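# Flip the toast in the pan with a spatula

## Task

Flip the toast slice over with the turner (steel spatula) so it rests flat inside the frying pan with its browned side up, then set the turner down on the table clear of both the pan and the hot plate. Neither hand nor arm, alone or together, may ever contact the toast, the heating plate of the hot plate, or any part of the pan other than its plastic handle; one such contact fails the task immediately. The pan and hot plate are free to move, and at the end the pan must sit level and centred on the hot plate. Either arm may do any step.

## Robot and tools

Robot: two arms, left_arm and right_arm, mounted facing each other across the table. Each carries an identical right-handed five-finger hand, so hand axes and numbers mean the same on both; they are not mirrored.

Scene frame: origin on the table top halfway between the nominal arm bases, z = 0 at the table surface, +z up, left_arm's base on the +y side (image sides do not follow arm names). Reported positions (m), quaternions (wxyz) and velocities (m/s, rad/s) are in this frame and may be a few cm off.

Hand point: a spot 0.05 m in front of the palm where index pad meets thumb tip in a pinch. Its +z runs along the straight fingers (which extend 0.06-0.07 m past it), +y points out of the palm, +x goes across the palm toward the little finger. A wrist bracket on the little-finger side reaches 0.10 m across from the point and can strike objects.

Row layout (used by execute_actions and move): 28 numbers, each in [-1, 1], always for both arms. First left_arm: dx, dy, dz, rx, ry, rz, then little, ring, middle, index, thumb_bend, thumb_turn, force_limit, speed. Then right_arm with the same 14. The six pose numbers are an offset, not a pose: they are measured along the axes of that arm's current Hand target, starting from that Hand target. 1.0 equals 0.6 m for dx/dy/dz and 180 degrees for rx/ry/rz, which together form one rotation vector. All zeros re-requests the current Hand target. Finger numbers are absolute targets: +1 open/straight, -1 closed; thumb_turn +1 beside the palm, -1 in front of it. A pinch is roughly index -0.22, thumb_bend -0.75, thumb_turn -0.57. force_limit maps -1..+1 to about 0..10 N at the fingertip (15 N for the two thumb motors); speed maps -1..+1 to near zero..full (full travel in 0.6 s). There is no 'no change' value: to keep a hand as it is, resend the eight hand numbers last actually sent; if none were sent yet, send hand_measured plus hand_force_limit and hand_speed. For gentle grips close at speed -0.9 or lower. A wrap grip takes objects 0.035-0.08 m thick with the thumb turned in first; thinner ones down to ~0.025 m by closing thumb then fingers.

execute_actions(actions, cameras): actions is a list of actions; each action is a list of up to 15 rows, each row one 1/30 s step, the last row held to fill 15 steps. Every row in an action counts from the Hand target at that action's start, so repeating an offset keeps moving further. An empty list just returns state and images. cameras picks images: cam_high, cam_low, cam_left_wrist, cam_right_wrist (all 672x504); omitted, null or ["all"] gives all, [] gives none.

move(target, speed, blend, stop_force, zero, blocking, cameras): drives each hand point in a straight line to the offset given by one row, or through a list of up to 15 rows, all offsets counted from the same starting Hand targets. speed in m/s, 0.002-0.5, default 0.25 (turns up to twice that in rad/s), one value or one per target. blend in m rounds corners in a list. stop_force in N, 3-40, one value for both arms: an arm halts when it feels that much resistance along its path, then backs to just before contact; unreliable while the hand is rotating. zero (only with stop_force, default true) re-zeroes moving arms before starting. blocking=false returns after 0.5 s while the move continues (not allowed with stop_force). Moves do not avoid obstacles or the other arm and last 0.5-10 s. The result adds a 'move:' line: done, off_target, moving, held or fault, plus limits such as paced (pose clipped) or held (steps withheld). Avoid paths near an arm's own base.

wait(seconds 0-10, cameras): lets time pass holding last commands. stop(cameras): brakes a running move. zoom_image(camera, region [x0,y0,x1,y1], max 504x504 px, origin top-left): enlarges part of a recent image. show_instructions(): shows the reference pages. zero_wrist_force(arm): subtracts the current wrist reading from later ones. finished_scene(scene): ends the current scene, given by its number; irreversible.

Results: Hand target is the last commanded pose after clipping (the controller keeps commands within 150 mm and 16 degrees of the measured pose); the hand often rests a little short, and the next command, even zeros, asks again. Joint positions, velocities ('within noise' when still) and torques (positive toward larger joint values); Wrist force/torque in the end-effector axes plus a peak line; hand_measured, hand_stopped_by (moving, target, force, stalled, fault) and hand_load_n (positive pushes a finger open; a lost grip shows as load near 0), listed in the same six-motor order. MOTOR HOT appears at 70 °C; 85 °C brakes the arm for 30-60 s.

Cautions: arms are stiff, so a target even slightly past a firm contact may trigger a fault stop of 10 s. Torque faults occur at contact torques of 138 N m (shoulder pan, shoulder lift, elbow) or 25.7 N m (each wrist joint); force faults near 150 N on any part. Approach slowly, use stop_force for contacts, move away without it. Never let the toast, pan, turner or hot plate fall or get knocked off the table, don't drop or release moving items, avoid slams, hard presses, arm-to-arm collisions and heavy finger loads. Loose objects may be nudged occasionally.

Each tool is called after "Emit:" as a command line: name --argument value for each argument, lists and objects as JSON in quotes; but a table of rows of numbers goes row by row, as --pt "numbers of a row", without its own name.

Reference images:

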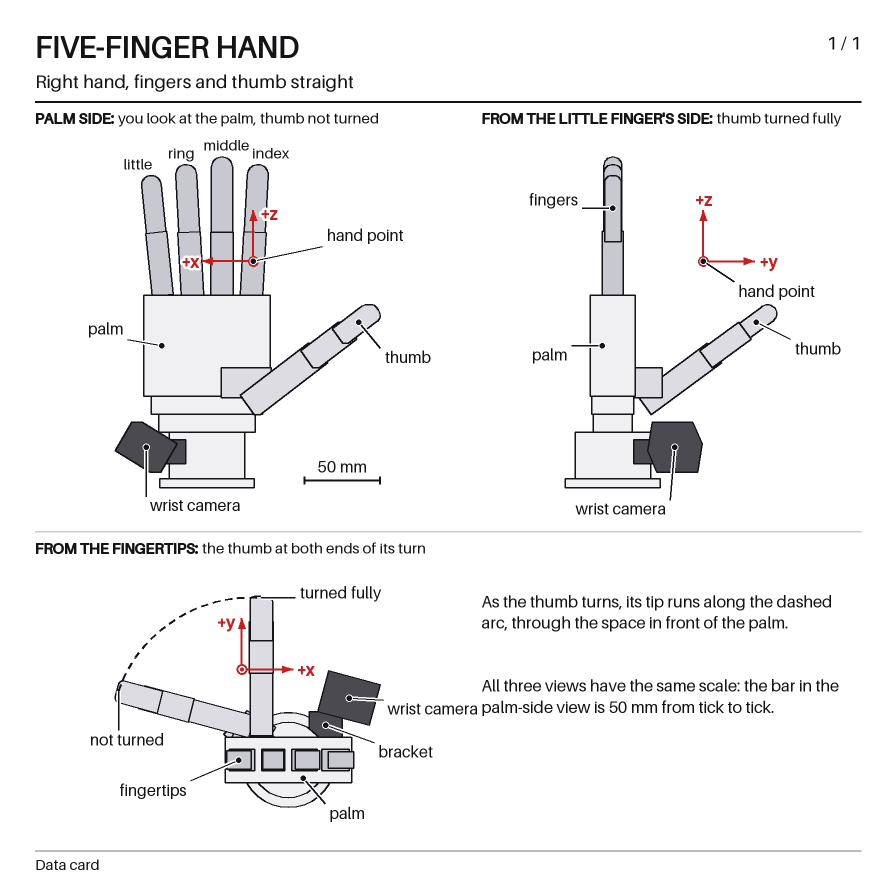

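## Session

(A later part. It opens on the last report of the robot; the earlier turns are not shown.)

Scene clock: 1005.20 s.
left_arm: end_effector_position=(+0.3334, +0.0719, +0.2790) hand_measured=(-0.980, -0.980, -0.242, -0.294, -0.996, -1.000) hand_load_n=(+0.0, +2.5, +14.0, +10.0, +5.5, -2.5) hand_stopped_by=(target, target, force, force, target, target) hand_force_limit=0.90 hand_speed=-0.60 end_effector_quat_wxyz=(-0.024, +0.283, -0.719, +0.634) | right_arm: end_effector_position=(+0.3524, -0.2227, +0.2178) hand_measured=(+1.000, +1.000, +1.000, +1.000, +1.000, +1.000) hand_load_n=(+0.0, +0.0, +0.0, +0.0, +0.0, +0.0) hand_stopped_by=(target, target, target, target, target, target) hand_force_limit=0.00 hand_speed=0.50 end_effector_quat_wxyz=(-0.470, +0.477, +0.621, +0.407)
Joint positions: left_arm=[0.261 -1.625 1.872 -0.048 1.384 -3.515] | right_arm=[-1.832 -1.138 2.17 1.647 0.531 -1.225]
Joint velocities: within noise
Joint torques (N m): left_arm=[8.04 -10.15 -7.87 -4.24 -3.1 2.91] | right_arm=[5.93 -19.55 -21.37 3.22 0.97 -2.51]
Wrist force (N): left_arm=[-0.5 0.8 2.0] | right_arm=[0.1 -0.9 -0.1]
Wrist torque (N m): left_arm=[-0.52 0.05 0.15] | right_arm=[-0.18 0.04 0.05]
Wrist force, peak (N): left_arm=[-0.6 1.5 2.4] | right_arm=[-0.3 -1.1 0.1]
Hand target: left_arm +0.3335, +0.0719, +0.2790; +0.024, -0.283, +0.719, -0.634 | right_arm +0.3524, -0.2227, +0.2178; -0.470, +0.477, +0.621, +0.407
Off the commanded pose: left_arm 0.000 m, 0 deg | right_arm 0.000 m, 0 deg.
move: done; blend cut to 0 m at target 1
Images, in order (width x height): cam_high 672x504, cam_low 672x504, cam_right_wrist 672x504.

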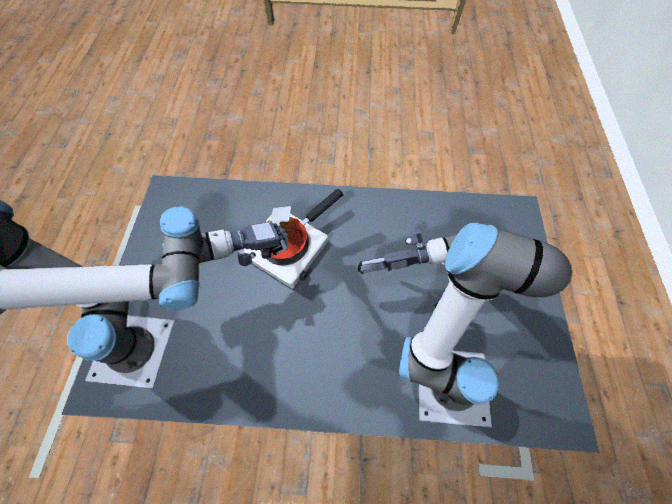

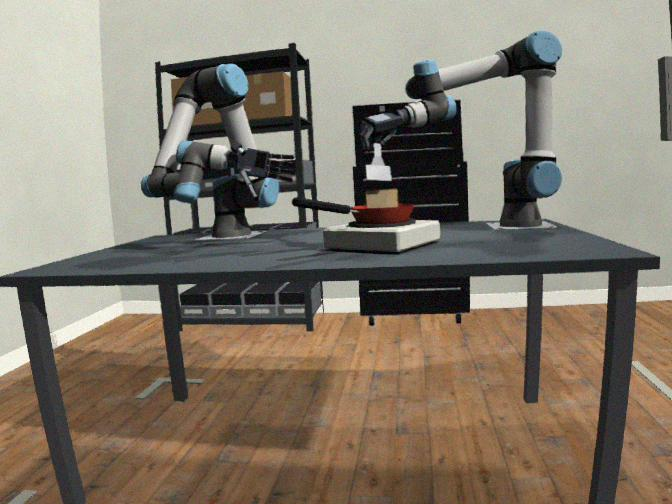

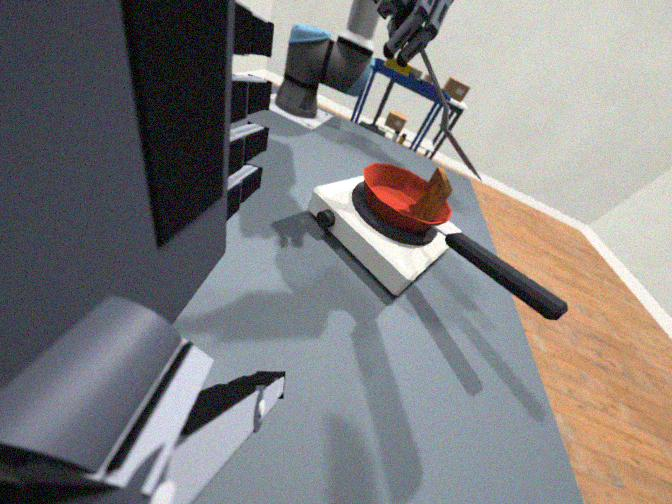

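Emit:
move --pt "0.0081 -0.0231 -0.0049 0 0 0 -0.98 -0.98 -0.98 -0.98 -1 -1 0.9 -0.6 0 0 0 0 0 0 1 1 1 1 1 1 0 0.5" --pt "0.0683 -0.046 -0.0351 -0.0267 0.0022 -0.0549 -0.98 -0.98 -0.98 -0.98 -1 -1 0.9 -0.6 0 0 0 0 0 0 1 1 1 1 1 1 0 0.5" --pt "0.0333 0.0541 -0.0141 -0.0267 0.0022 -0.0549 -0.98 -0.98 -0.98 -0.98 -1 -1 0.9 -0.6 0 0 0 0 0 0 1 1 1 1 1 1 0 0.5" --speed 0.06 --cameras '["cam_high","cam_low","cam_right_wrist"]'

Emit:
zoom_image --camera "cam_right_wrist" --region '[340, 90, 470, 250]'

Emit:
zoom_image --camera "cam_high" --region '[232, 180, 332, 270]'

Scene clock: 1064.87 s.
left_arm: end_effector_position=(+0.3011, +0.0719, +0.2571) hand_measured=(-0.980, -0.980, -0.242, -0.294, -0.996, -1.000) hand_load_n=(+0.0, +2.5, +14.0, +10.0, +5.5, -2.5) hand_stopped_by=(target, target, force, force, target, target) hand_force_limit=0.90 hand_speed=-0.60 end_effector_quat_wxyz=(+0.045, +0.342, -0.718, +0.604) | right_arm: end_effector_position=(+0.3524, -0.2227, +0.2178) hand_measured=(+1.000, +1.000, +1.000, +1.000, +1.000, +1.000) hand_load_n=(+0.0, +0.0, +0.0, +0.0, +0.0, +0.0) hand_stopped_by=(target, target, target, target, target, target) hand_force_limit=0.00 hand_speed=0.50 end_effector_quat_wxyz=(-0.470, +0.477, +0.621, +0.407)
Joint positions: left_arm=[0.236 -1.616 1.88 0.008 1.403 -3.707] | right_arm=[-1.832 -1.138 2.17 1.647 0.531 -1.225]
Joint velocities: within noise
Joint torques (N m): left_arm=[-2.82 -9.12 -9.97 -4 2.66 -0.05] | right_arm=[6.51 -18.33 -21.29 3.22 0.97 -2.44]
Wrist force (N): left_arm=[-0.5 1.2 2.3] | right_arm=[-0.2 -0.8 0.2]
Wrist torque (N m): left_arm=[-0.42 0.00 0.23] | right_arm=[-0.18 0.08 0.03]
Wrist force, peak (N): left_arm=[-0.2 1.3 2.7] | right_arm=[-0.2 -1.1 0.1]
Hand target: left_arm +0.3012, +0.0719, +0.2570; -0.045, -0.342, +0.718, -0.604 | right_arm +0.3524, -0.2227, +0.2178; -0.470, +0.477, +0.621, +0.407
Off the commanded pose: left_arm 0.000 m, 0 deg | right_arm 0.000 m, 0 deg.
move: done
Images, in order (width x height): cam_high 672x504, cam_low 672x504, cam_right_wrist 672x504.

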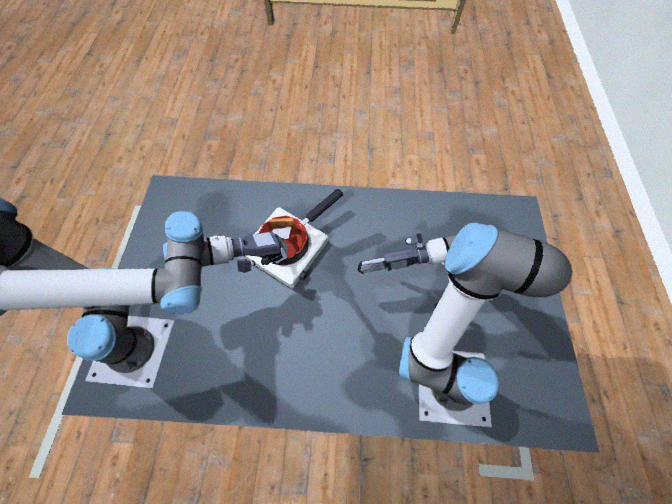

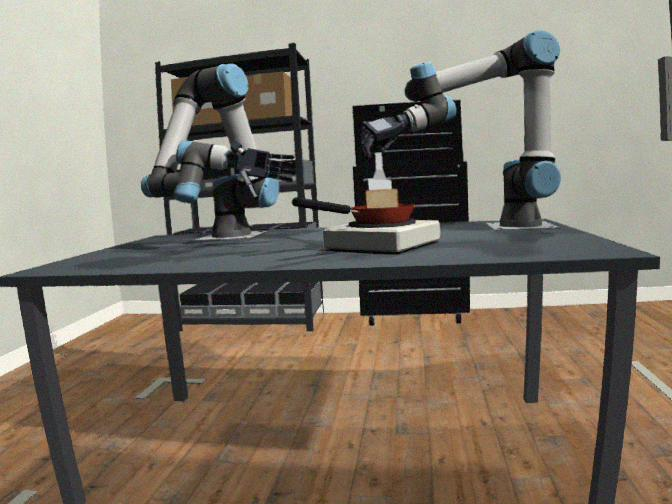

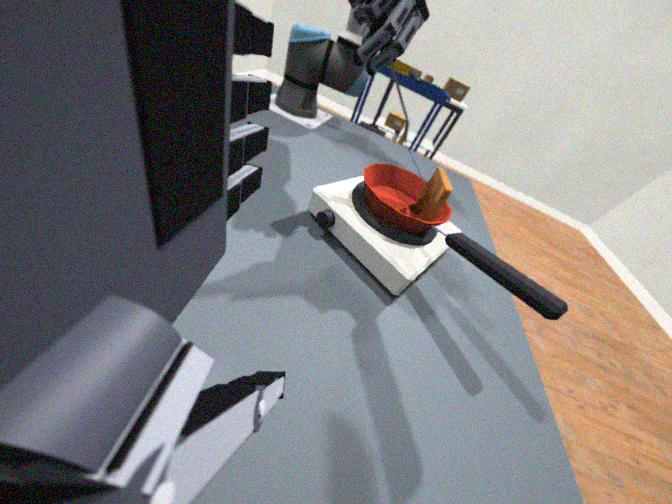

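Scaled by 3.150.

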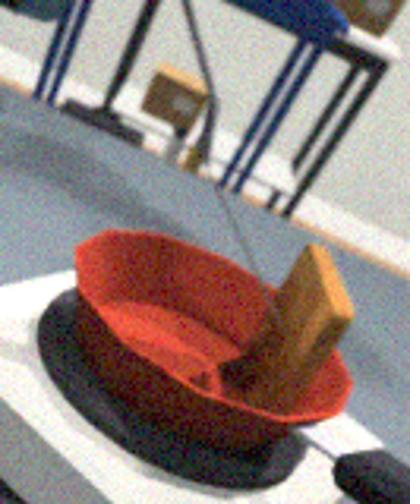

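Scaled by 5.040.

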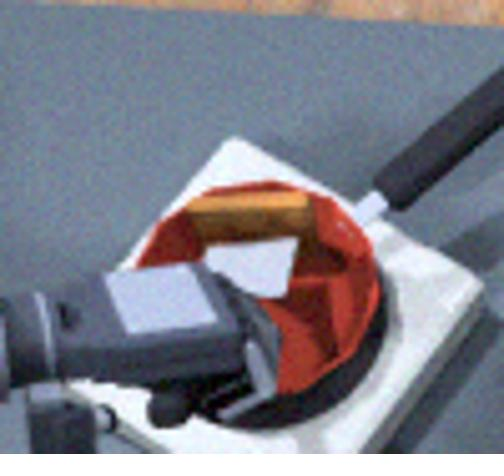

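Emit:
move --target '[-0.038,-0.0273,0.0174,0,0,0,-0.98,-0.98,-0.98,-0.98,-1,-1,0.9,-0.6,0,0,0,0,0,0,1,1,1,1,1,1,0,0.5]' --speed 0.02 --stop_force 6 --cameras '["cam_high","cam_low","cam_right_wrist"]'

Emit:
zoom_image --camera "cam_right_wrist" --region '[340, 90, 470, 250]'

Emit:
zoom_image --camera "cam_high" --region '[232, 180, 332, 270]'

Scene clock: 1072.17 s.
left_arm: end_effector_position=(+0.3311, +0.0720, +0.2571) hand_measured=(-0.980, -0.980, -0.242, -0.294, -0.996, -1.000) hand_load_n=(+0.0, +2.5, +14.0, +10.5, +5.5, -2.5) hand_stopped_by=(target, target, force, force, target, target) hand_force_limit=0.90 hand_speed=-0.60 end_effector_quat_wxyz=(+0.045, +0.342, -0.718, +0.604) | right_arm: end_effector_position=(+0.3524, -0.2227, +0.2178) hand_measured=(+1.000, +1.000, +1.000, +1.000, +1.000, +1.000) hand_load_n=(+0.0, +0.0, +0.0, +0.0, +0.5, +0.0) hand_stopped_by=(target, target, target, target, target, target) hand_force_limit=0.00 hand_speed=0.50 end_effector_quat_wxyz=(-0.470, +0.477, +0.621, +0.407)
Joint positions: left_arm=[0.321 -1.573 1.838 0.004 1.485 -3.684] | right_arm=[-1.832 -1.138 2.17 1.647 0.531 -1.225]
Joint velocities: within noise
Joint torques (N m): left_arm=[8.67 -12.96 -36.34 -2.99 2.81 2.35] | right_arm=[6.39 -18.6 -22.01 3.25 1.03 -2.55]
Wrist force (N): left_arm=[-0.5 1.1 1.7] | right_arm=[0.0 -0.7 0.2]
Wrist torque (N m): left_arm=[-0.38 0.00 0.26] | right_arm=[-0.17 0.06 0.04]
Wrist force, peak (N): left_arm=[-0.5 1.5 2.5] | right_arm=[0.0 -1.1 0.1]
Hand target: left_arm +0.3311, +0.0720, +0.2571; -0.045, -0.342, +0.718, -0.604 | right_arm +0.3524, -0.2227, +0.2178; -0.470, +0.477, +0.621, +0.407
Off the commanded pose: left_arm 0.000 m, 0 deg | right_arm 0.000 m, 0 deg.
move: done
Images, in order (width x height): cam_high 672x504, cam_low 672x504, cam_right_wrist 672x504.

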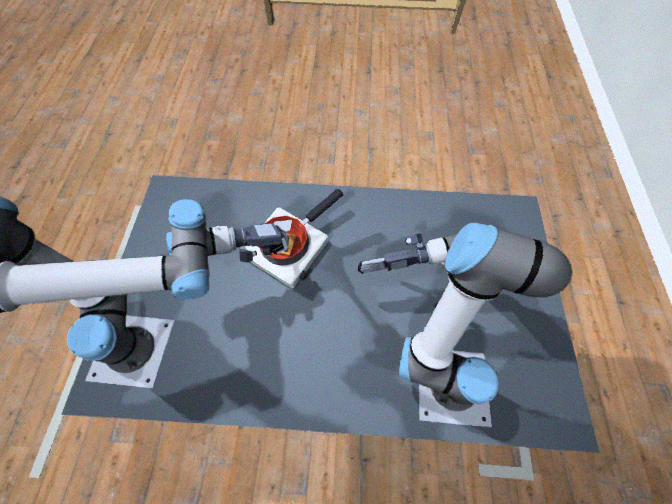

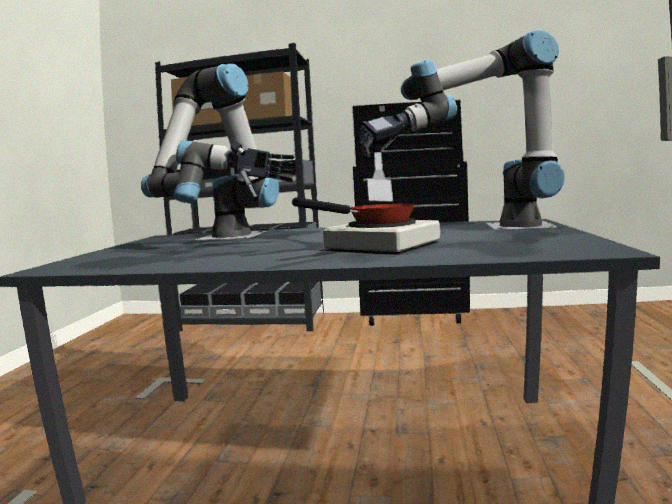

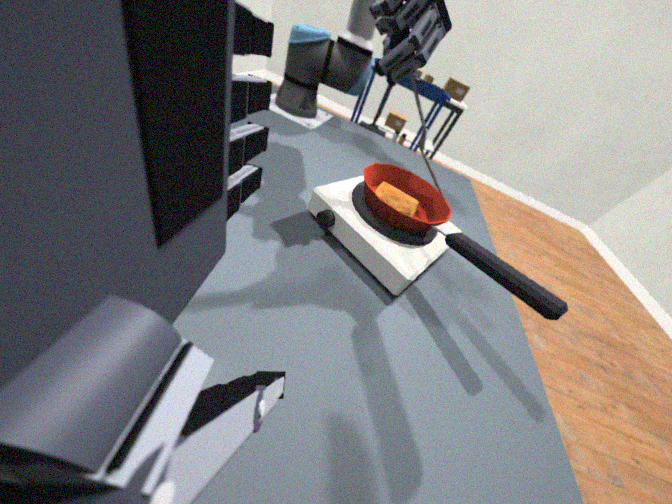

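Scaled by 3.150.

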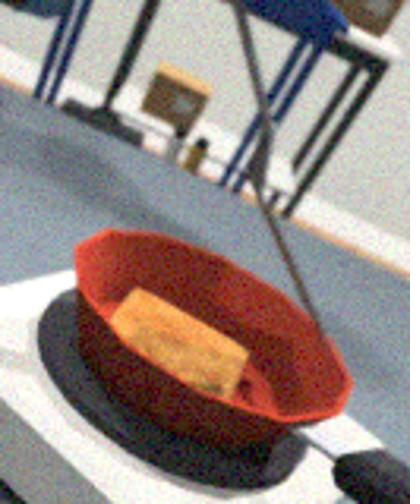

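Scaled by 5.040.

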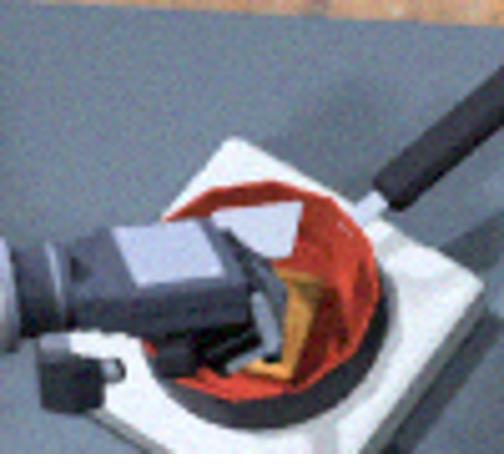

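Emit:
move --pt "0.0637 -0.1115 -0.0353 0 0 0 -0.98 -0.98 -0.98 -0.98 -1 -1 0.9 -0.6 0 0 0 0 0 0 1 1 1 1 1 1 0 0.5" --speed 0.08 --cameras '["cam_high","cam_low","cam_right_wrist"]'

Emit:
zoom_image --camera "cam_right_wrist" --region '[340, 90, 470, 250]'

Emit:
zoom_image --camera "cam_high" --region '[232, 180, 332, 270]'

Scene clock: 1076.80 s.
left_arm: end_effector_position=(+0.3311, +0.0720, +0.3370) hand_measured=(-0.980, -0.980, -0.242, -0.294, -0.996, -1.000) hand_load_n=(+0.0, +2.5, +14.0, +10.0, +5.5, -2.5) hand_stopped_by=(target, target, force, force, target, target) hand_force_limit=0.90 hand_speed=-0.60 end_effector_quat_wxyz=(+0.045, +0.342, -0.718, +0.605) | right_arm: end_effector_position=(+0.3524, -0.2227, +0.2178) hand_measured=(+1.000, +1.000, +1.000, +1.000, +1.000, +1.000) hand_load_n=(+0.0, +0.0, +0.0, +0.0, +0.0, +0.0) hand_stopped_by=(target, target, target, target, target, target) hand_force_limit=0.00 hand_speed=0.50 end_effector_quat_wxyz=(-0.470, +0.477, +0.621, +0.407)
Joint positions: left_arm=[0.321 -1.604 1.662 0.211 1.485 -3.684] | right_arm=[-1.832 -1.138 2.17 1.647 0.531 -1.225]
Joint velocities: within noise
Joint torques (N m): left_arm=[-7.27 -14.33 -38.25 1.22 -1.13 -0.89] | right_arm=[5.83 -18.33 -21.23 3.16 1 -2.49]
Wrist force (N): left_arm=[-0.3 1.2 1.9] | right_arm=[0.1 -0.7 0.0]
Wrist torque (N m): left_arm=[-0.38 -0.03 0.26] | right_arm=[-0.17 0.04 0.06]
Wrist force, peak (N): left_arm=[-0.9 1.4 2.2] | right_arm=[-0.1 -1.1 -0.1]
Hand target: left_arm +0.3311, +0.0719, +0.3370; -0.045, -0.342, +0.718, -0.604 | right_arm +0.3524, -0.2227, +0.2178; -0.470, +0.477, +0.621, +0.407
Off the commanded pose: left_arm 0.000 m, 0 deg | right_arm 0.000 m, 0 deg.
move: done
Images, in order (width x height): cam_high 672x504, cam_low 672x504, cam_right_wrist 672x504.

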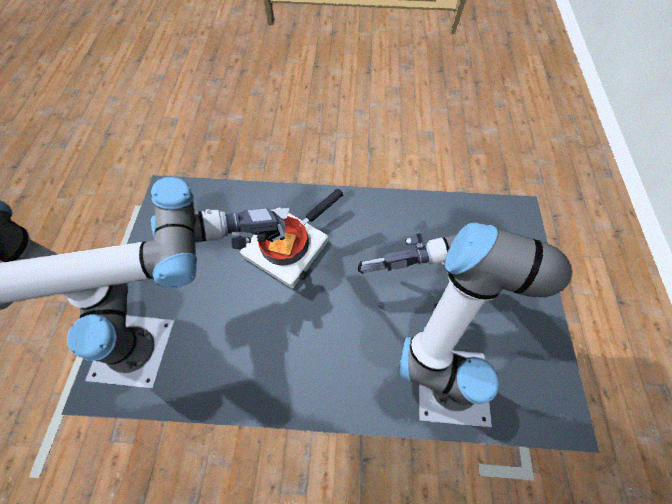

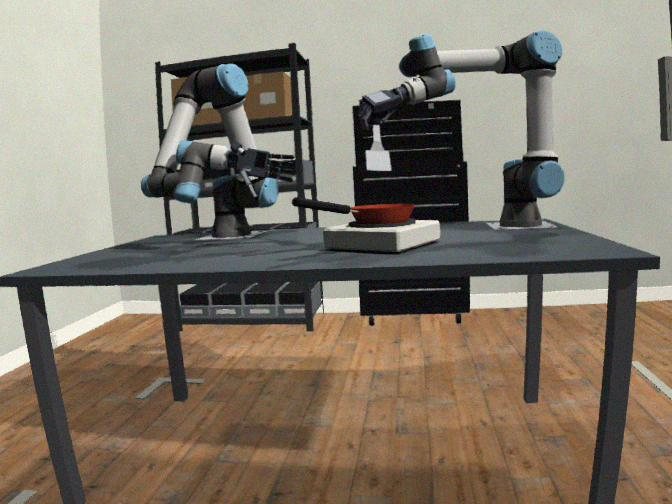

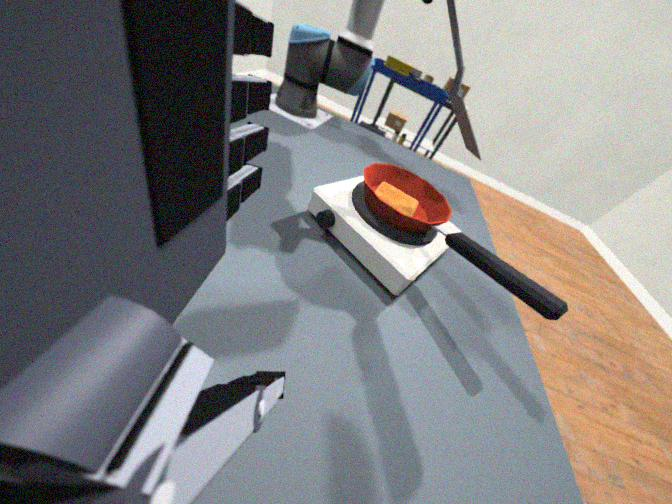

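Scaled by 3.150.

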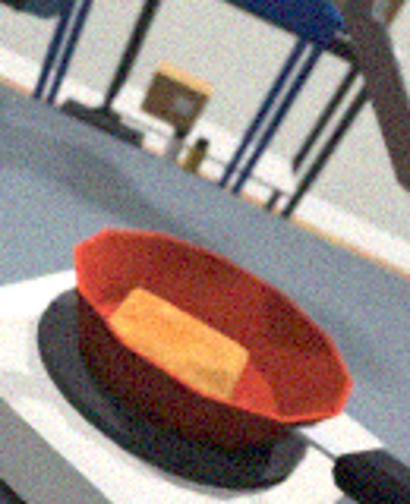

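Scaled by 5.040.

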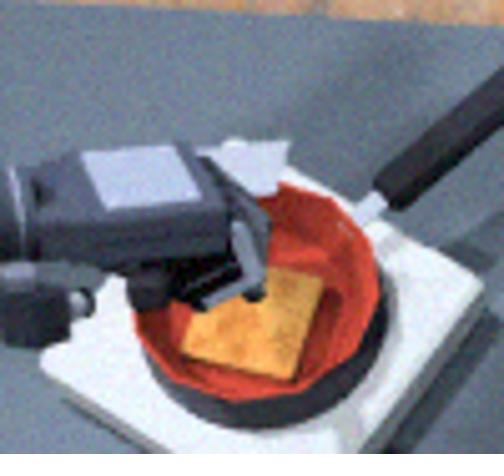

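Emit:
move --target '[0.2158,0.114,0.0293,0.0607,-0.0051,0.1248,-0.98,-0.98,-0.98,-0.98,-1,-1,0.9,-0.6,0,0,0,0,0,0,1,1,1,1,1,1,0,0.5]' --speed 0.2 --cameras '["cam_high"]'

Emit:
zoom_image --camera "cam_high" --region '[232, 190, 332, 270]'

Scene clock: 1083.90 s.
left_arm: end_effector_position=(+0.2013, +0.0019, +0.3369) hand_measured=(-0.980, -0.980, -0.242, -0.294, -0.996, -1.000) hand_load_n=(+0.0, +2.5, +14.0, +10.5, +5.5, -2.5) hand_stopped_by=(target, target, force, force, target, target) hand_force_limit=0.90 hand_speed=-0.60 end_effector_quat_wxyz=(-0.112, +0.203, -0.711, +0.664) | right_arm: end_effector_position=(+0.3524, -0.2227, +0.2178) hand_measured=(+1.000, +1.000, +1.000, +1.000, +1.000, +1.000) hand_load_n=(+0.0, +0.0, +0.0, +0.0, +0.0, +0.0) hand_stopped_by=(target, target, target, target, target, target) hand_force_limit=0.00 hand_speed=0.50 end_effector_quat_wxyz=(-0.470, +0.477, +0.621, +0.407)
Joint positions: left_arm=[-0.199 -1.633 1.798 -0.045 0.891 -3.329] | right_arm=[-1.832 -1.138 2.17 1.647 0.531 -1.225]
Joint velocities: within noise
Joint torques (N m): left_arm=[-8.45 -9.79 -10.58 -3.69 -3.04 2.6] | right_arm=[5.92 -18.55 -21.19 3.21 0.93 -2.48]
Wrist force (N): left_arm=[-0.6 1.1 1.6] | right_arm=[-0.1 -0.8 0.2]
Wrist torque (N m): left_arm=[-0.51 0.12 0.06] | right_arm=[-0.19 0.07 0.04]
Wrist force, peak (N): left_arm=[-0.8 1.4 2.3] | right_arm=[-0.2 -1.1 0.4]
Hand target: left_arm +0.2013, +0.0019, +0.3369; +0.112, -0.203, +0.711, -0.664 | right_arm +0.3524, -0.2227, +0.2178; -0.470, +0.477, +0.621, +0.407
Off the commanded pose: left_arm 0.000 m, 0 deg | right_arm 0.000 m, 0 deg.
move: done
Images, in order (width x height): cam_high 672x504.

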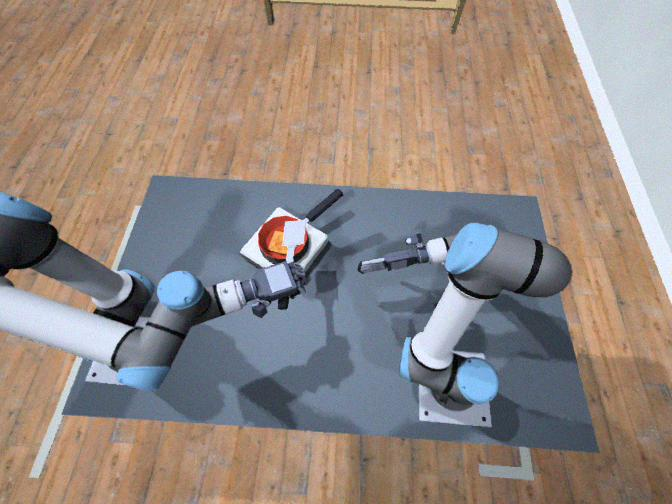

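Scaled by 5.040.

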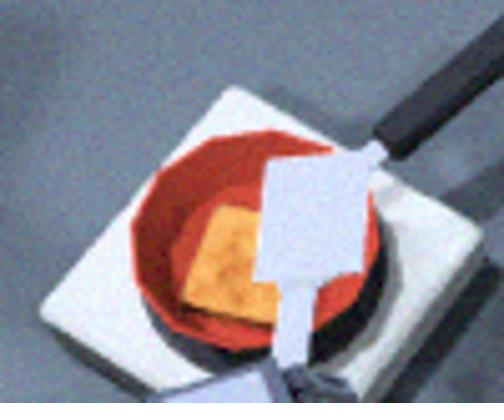

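Emit:
move --target '[0.2228,0.2593,-0.0385,-0.0215,0.1924,0.0182,-0.98,-0.98,-0.98,-0.98,-1,-1,0.9,-0.6,0,0,0,0,0,0,1,1,1,1,1,1,0,0.5]' --speed 0.2 --cameras '["cam_high","cam_low","cam_right_wrist"]'

Emit:
zoom_image --camera "cam_high" --region '[232, 190, 372, 350]'

Emit:
zoom_image --camera "cam_right_wrist" --region '[340, 130, 470, 250]'

Scene clock: 1091.73 s.
left_arm: end_effector_position=(+0.0503, -0.0304, +0.2000) hand_measured=(-0.980, -0.980, -0.242, -0.294, -0.996, -1.000) hand_load_n=(+0.0, +2.5, +14.0, +10.0, +5.5, -3.0) hand_stopped_by=(target, target, force, force, target, target) hand_force_limit=0.90 hand_speed=-0.60 end_effector_quat_wxyz=(+0.093, -0.020, -0.739, +0.667) | right_arm: end_effector_position=(+0.3524, -0.2227, +0.2178) hand_measured=(+1.000, +1.000, +1.000, +1.000, +1.000, +1.000) hand_load_n=(+0.0, +0.0, -0.5, +0.0, +0.0, +0.0) hand_stopped_by=(target, target, target, target, target, target) hand_force_limit=0.00 hand_speed=0.50 end_effector_quat_wxyz=(-0.470, +0.477, +0.621, +0.407)
Joint positions: left_arm=[-0.224 -1.529 2.069 -0.447 1.474 -3.262] | right_arm=[-1.832 -1.138 2.17 1.647 0.531 -1.225]
Joint velocities: within noise
Joint torques (N m): left_arm=[9.05 -11.88 -7.29 -4.37 2.63 2.77] | right_arm=[5.79 -18.24 -20.95 3.28 0.86 -2.5]
Wrist force (N): left_arm=[-0.3 1.2 1.8] | right_arm=[0.0 -0.8 0.1]
Wrist torque (N m): left_arm=[-0.51 0.08 0.09] | right_arm=[-0.17 0.06 0.04]
Wrist force, peak (N): left_arm=[0.0 1.6 2.2] | right_arm=[-0.1 -1.0 0.2]
Hand target: left_arm +0.0503, -0.0304, +0.1999; -0.093, +0.020, +0.739, -0.667 | right_arm +0.3524, -0.2227, +0.2178; -0.470, +0.477, +0.621, +0.407
Off the commanded pose: left_arm 0.000 m, 0 deg | right_arm 0.000 m, 0 deg.
move: done
Images, in order (width x height): cam_high 672x504, cam_low 672x504, cam_right_wrist 672x504.

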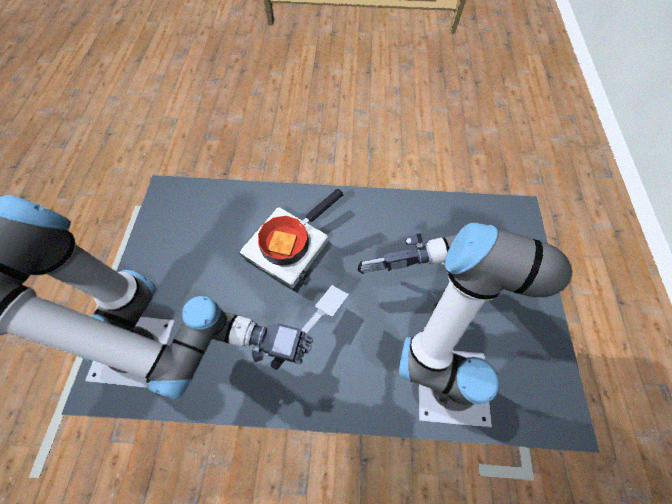

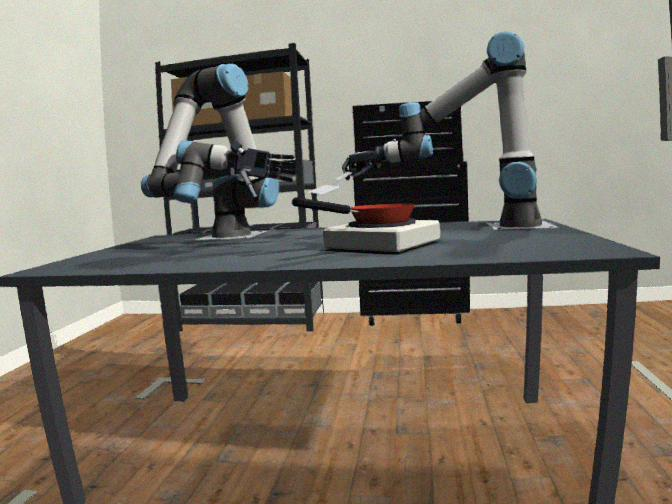

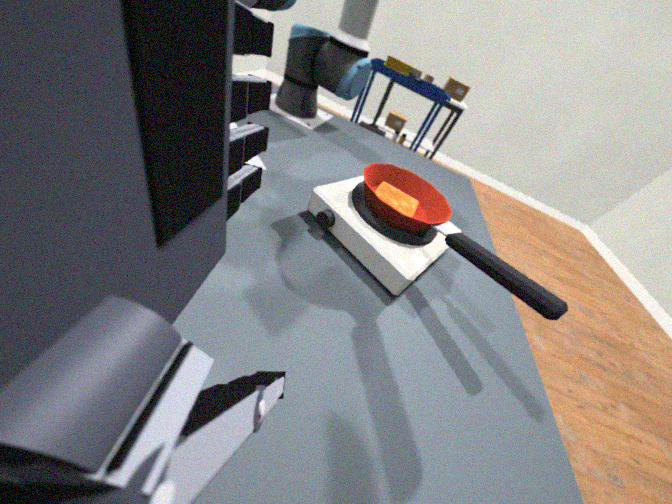

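Scaled by 3.150.

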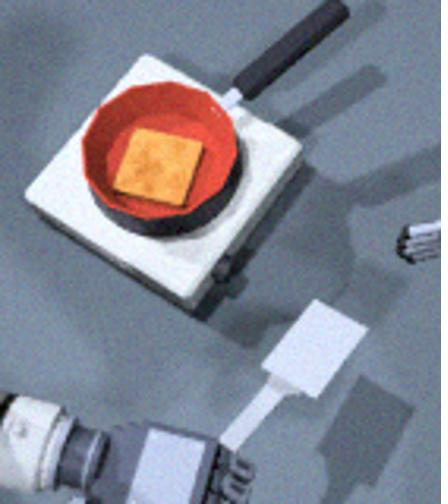

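Scaled by 3.877.

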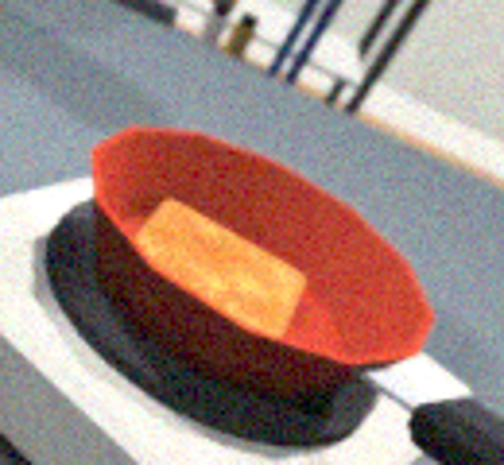

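Emit:
zoom_image --camera "cam_high" --region '[252, 208, 316, 272]'

Scaled by 7.875.

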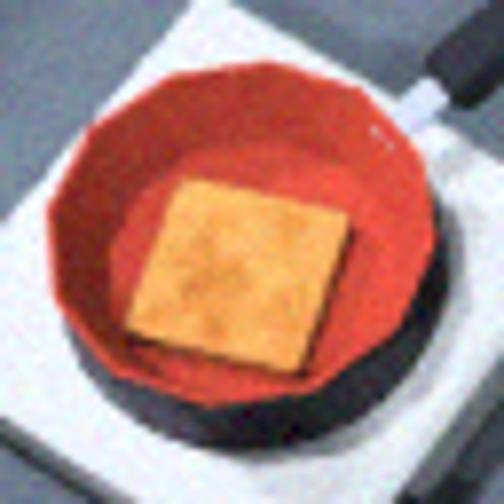

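Emit:
move --target '[-0.0286,0.2557,0.024,0,0,0,-0.98,-0.98,-0.98,-0.98,-1,-1,0.9,-0.6,0,0,0,0,0,0,1,1,1,1,1,1,0,0.5]' --speed 0.08 --stop_force 8 --cameras '["cam_high","cam_low"]'

Emit:
zoom_image --camera "cam_high" --region '[232, 250, 372, 410]'

Scene clock: 1112.73 s.
left_arm: end_effector_position=(+0.0503, -0.0304, +0.0449) hand_measured=(-0.980, -0.980, -0.242, -0.294, -0.996, -1.000) hand_load_n=(+0.0, +1.0, +14.0, +10.0, +5.5, -2.5) hand_stopped_by=(target, target, force, force, target, target) hand_force_limit=0.90 hand_speed=-0.60 end_effector_quat_wxyz=(+0.093, -0.020, -0.739, +0.667) | right_arm: end_effector_position=(+0.3524, -0.2227, +0.2178) hand_measured=(+1.000, +1.000, +1.000, +1.000, +1.000, +1.000) hand_load_n=(+0.0, +0.0, +0.0, +0.0, +0.0, +0.0) hand_stopped_by=(target, target, target, target, target, target) hand_force_limit=0.00 hand_speed=0.50 end_effector_quat_wxyz=(-0.470, +0.477, +0.621, +0.407)
Joint positions: left_arm=[-0.223 -1.223 2.231 -0.914 1.474 -3.262] | right_arm=[-1.832 -1.138 2.17 1.647 0.531 -1.225]
Joint velocities: within noise
Joint torques (N m): left_arm=[8.73 -16.31 -0.69 -3.97 2.54 2.43] | right_arm=[5.94 -18.59 -21.16 3.2 0.85 -2.42]
Wrist force (N): left_arm=[0.1 0.4 1.7] | right_arm=[-0.1 -0.8 0.1]
Wrist torque (N m): left_arm=[-0.55 0.06 0.23] | right_arm=[-0.18 0.07 0.04]
Wrist force, peak (N): left_arm=[-0.2 1.2 2.4] | right_arm=[-0.1 -1.1 0.2]
Hand target: left_arm +0.0503, -0.0304, +0.0449; -0.093, +0.020, +0.739, -0.667 | right_arm +0.3524, -0.2227, +0.2178; -0.470, +0.477, +0.621, +0.407
Off the commanded pose: left_arm 0.000 m, 0 deg | right_arm 0.000 m, 0 deg.
move: done
Images, in order (width x height): cam_high 672x504, cam_low 672x504.

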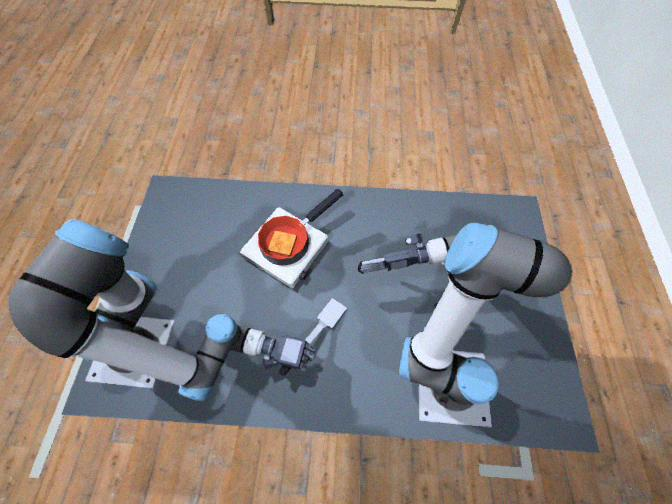

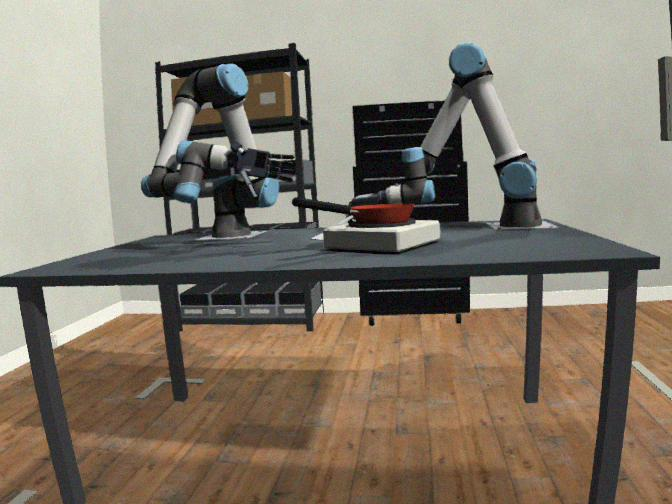

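Scaled by 3.150.

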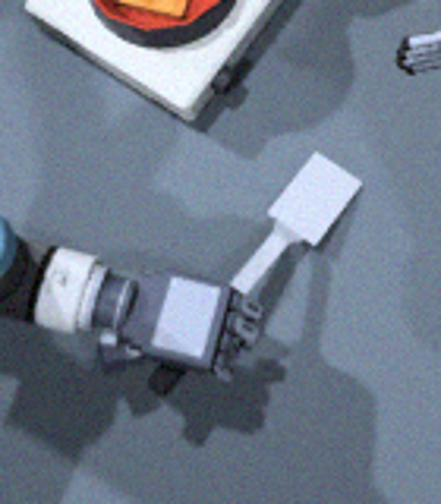

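Emit:
move --target '[-0.0018,0.0165,0.0015,0,0,0,-0.98,-0.98,-0.98,-0.98,-1,-1,0.9,-0.6,0,0,0,0,0,0,1,1,1,1,1,1,0,0.5]' --speed 0.02 --stop_force 5 --cameras '[]'

Emit:
move --target '[0,0,0,0,0,0,-0.6,-0.5,-0.1,-0.1,-0.6,-1,0.3,-0.5,0,0,0,0,0,0,1,1,1,1,1,1,0,0.5]' --cameras '["cam_high"]'

Emit:
zoom_image --camera "cam_high" --region '[232, 250, 372, 410]'

Scene clock: 1118.27 s.
left_arm: end_effector_position=(+0.0503, -0.0304, +0.0349) hand_measured=(-0.980, -0.980, -0.242, -0.294, -0.996, -1.000) hand_load_n=(+0.0, +0.5, +14.0, +10.0, +5.5, -2.5) hand_stopped_by=(target, target, force, force, target, target) hand_force_limit=0.90 hand_speed=-0.60 end_effector_quat_wxyz=(+0.093, -0.020, -0.739, +0.667) | right_arm: end_effector_position=(+0.3524, -0.2227, +0.2178) hand_measured=(+1.000, +1.000, +1.000, +1.000, +1.000, +1.000) hand_load_n=(+0.0, +0.0, +0.0, +0.0, +0.0, +0.0) hand_stopped_by=(target, target, target, target, target, target) hand_force_limit=0.00 hand_speed=0.50 end_effector_quat_wxyz=(-0.470, +0.477, +0.621, +0.407)
Joint positions: left_arm=[-0.224 -1.197 2.236 -0.945 1.474 -3.262] | right_arm=[-1.832 -1.138 2.17 1.647 0.531 -1.225]
Joint velocities: within noise
Joint torques (N m): left_arm=[-5.71 -18.03 -0.86 -3.91 -2.84 1.17] | right_arm=[5.91 -18.3 -21.02 3.27 0.83 -2.47]
Wrist force (N): left_arm=[0.1 0.5 1.7] | right_arm=[0.0 -0.9 0.1]
Wrist torque (N m): left_arm=[-0.49 0.08 0.25] | right_arm=[-0.19 0.05 0.05]
Wrist force, peak (N): left_arm=[0.4 0.3 2.0] | right_arm=[-0.1 -1.1 0.1]
Hand target: left_arm +0.0503, -0.0304, +0.0349; -0.093, +0.020, +0.739, -0.667 | right_arm +0.3524, -0.2227, +0.2178; -0.470, +0.477, +0.621, +0.407
Off the commanded pose: left_arm 0.000 m, 0 deg | right_arm 0.000 m, 0 deg.
move: done
No camera images: "cameras" was empty.

Scene clock: 1119.30 s.
left_arm: end_effector_position=(+0.0503, -0.0304, +0.0349) hand_measured=(-0.600, -0.500, -0.100, -0.100, -0.600, -1.000) hand_load_n=(+0.0, +0.0, +0.0, +0.0, +1.0, +0.5) hand_stopped_by=(target, target, target, target, target, target) hand_force_limit=0.30 hand_speed=-0.50 end_effector_quat_wxyz=(+0.093, -0.020, -0.739, +0.667) | right_arm: end_effector_position=(+0.3524, -0.2227, +0.2178) hand_measured=(+1.000, +1.000, +1.000, +1.000, +1.000, +1.000) hand_load_n=(+0.0, +0.0, +0.0, +0.0, +0.0, +0.0) hand_stopped_by=(target, target, target, target, target, target) hand_force_limit=0.00 hand_speed=0.50 end_effector_quat_wxyz=(-0.470, +0.477, +0.621, +0.407)
Joint positions: left_arm=[-0.224 -1.197 2.236 -0.945 1.474 -3.262] | right_arm=[-1.832 -1.138 2.17 1.647 0.531 -1.225]
Joint velocities: within noise
Joint torques (N m): left_arm=[-5.97 -19.06 -1.16 -3.53 -2.45 0.62] | right_arm=[6.16 -18.02 -20.92 3.22 0.83 -2.49]
Wrist force (N): left_arm=[-0.2 0.1 1.8] | right_arm=[-0.1 -0.6 0.0]
Wrist torque (N m): left_arm=[-0.53 0.05 0.24] | right_arm=[-0.14 0.07 0.05]
Wrist force, peak (N): left_arm=[-0.4 0.4 2.1] | right_arm=[-0.2 -1.1 0.0]
Hand target: left_arm +0.0503, -0.0304, +0.0349; -0.093, +0.020, +0.739, -0.667 | right_arm +0.3524, -0.2227, +0.2178; -0.470, +0.477, +0.621, +0.407
Off the commanded pose: left_arm 0.000 m, 0 deg | right_arm 0.000 m, 0 deg.
move: done
Images, in order (width x height): cam_high 672x504.

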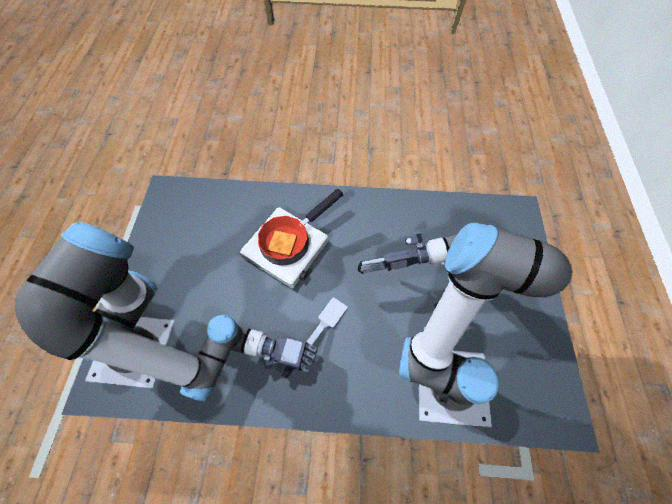

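Scaled by 3.150.

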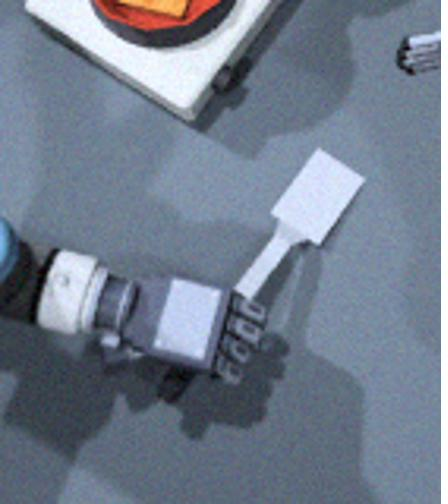

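Emit:
move --target '[-0.0009,0.0083,0.0008,0,0,0,-0.3,-0.1,0.1,0.1,-0.4,-1,0.3,-0.5,0,0,0,0,0,0,1,1,1,1,1,1,0,0.5]' --speed 0.02 --cameras '[]'

Emit:
move --target '[0,0,0,0,0,0,0.2,0.3,0.3,0.3,-0.2,-1,0.3,-0.5,0,0,0,0,0,0,1,1,1,1,1,1,0,0.5]' --cameras '["cam_high"]'

Emit:
zoom_image --camera "cam_high" --region '[232, 250, 372, 410]'

Scene clock: 1123.63 s.
left_arm: end_effector_position=(+0.0503, -0.0304, +0.0299) hand_measured=(-0.300, -0.100, +0.100, +0.100, -0.400, -1.000) hand_load_n=(+0.0, +0.0, -0.5, +0.0, +0.5, +0.0) hand_stopped_by=(target, target, target, target, target, target) hand_force_limit=0.30 hand_speed=-0.50 end_effector_quat_wxyz=(+0.093, -0.020, -0.739, +0.667) | right_arm: end_effector_position=(+0.3524, -0.2227, +0.2178) hand_measured=(+1.000, +1.000, +1.000, +1.000, +1.000, +1.000) hand_load_n=(+0.0, +0.0, +0.0, +0.0, +0.0, +0.0) hand_stopped_by=(target, target, target, target, target, target) hand_force_limit=0.00 hand_speed=0.50 end_effector_quat_wxyz=(-0.470, +0.477, +0.621, +0.407)
Joint positions: left_arm=[-0.224 -1.185 2.238 -0.96 1.474 -3.262] | right_arm=[-1.832 -1.138 2.17 1.647 0.531 -1.225]
Joint velocities: within noise
Joint torques (N m): left_arm=[-7.37 -18.92 -0.1 -4.09 -2.68 -2.16] | right_arm=[6.29 -18.11 -21.13 3.19 0.87 -2.5]
Wrist force (N): left_arm=[0.0 0.6 2.0] | right_arm=[-0.2 -0.7 0.1]
Wrist torque (N m): left_arm=[-0.50 0.06 0.24] | right_arm=[-0.17 0.08 0.04]
Wrist force, peak (N): left_arm=[-0.4 0.2 2.3] | right_arm=[-0.5 -1.1 0.0]
Hand target: left_arm +0.0503, -0.0304, +0.0298; -0.093, +0.020, +0.739, -0.667 | right_arm +0.3524, -0.2227, +0.2178; -0.470, +0.477, +0.621, +0.407
Off the commanded pose: left_arm 0.000 m, 0 deg | right_arm 0.000 m, 0 deg.
move: done
No camera images: "cameras" was empty.

Scene clock: 1124.50 s.
left_arm: end_effector_position=(+0.0503, -0.0304, +0.0298) hand_measured=(+0.200, +0.300, +0.300, +0.300, -0.200, -1.000) hand_load_n=(+0.0, +0.0, +0.0, +0.0, +0.5, +0.5) hand_stopped_by=(target, target, target, target, target, target) hand_force_limit=0.30 hand_speed=-0.50 end_effector_quat_wxyz=(+0.093, -0.020, -0.739, +0.667) | right_arm: end_effector_position=(+0.3524, -0.2227, +0.2178) hand_measured=(+1.000, +1.000, +1.000, +1.000, +1.000, +1.000) hand_load_n=(+0.0, +0.0, +0.0, +0.0, +0.0, +0.0) hand_stopped_by=(target, target, target, target, target, target) hand_force_limit=0.00 hand_speed=0.50 end_effector_quat_wxyz=(-0.470, +0.477, +0.621, +0.407)
Joint positions: left_arm=[-0.224 -1.184 2.238 -0.96 1.474 -3.262] | right_arm=[-1.832 -1.138 2.17 1.647 0.531 -1.225]
Joint velocities: within noise
Joint torques (N m): left_arm=[-6.2 -18.81 0.01 -3.8 -2.75 -2.3] | right_arm=[5.87 -18.17 -20.95 3.19 0.85 -2.39]
Wrist force (N): left_arm=[-0.2 0.2 1.9] | right_arm=[-0.3 -0.6 0.0]
Wrist torque (N m): left_arm=[-0.53 0.05 0.24] | right_arm=[-0.14 0.10 0.04]
Wrist force, peak (N): left_arm=[-0.4 0.2 2.3] | right_arm=[-0.1 -1.0 0.1]
Hand target: left_arm +0.0503, -0.0304, +0.0298; -0.093, +0.020, +0.739, -0.667 | right_arm +0.3524, -0.2227, +0.2178; -0.470, +0.477, +0.621, +0.407
Off the commanded pose: left_arm 0.000 m, 0 deg | right_arm 0.000 m, 0 deg.
move: done
Images, in order (width x height): cam_high 672x504.

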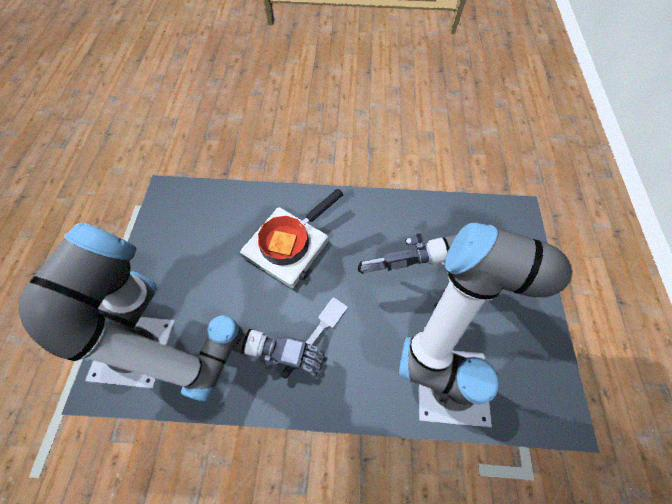

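Scaled by 3.150.

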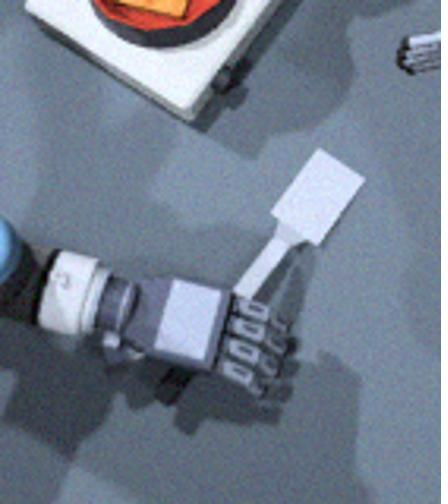

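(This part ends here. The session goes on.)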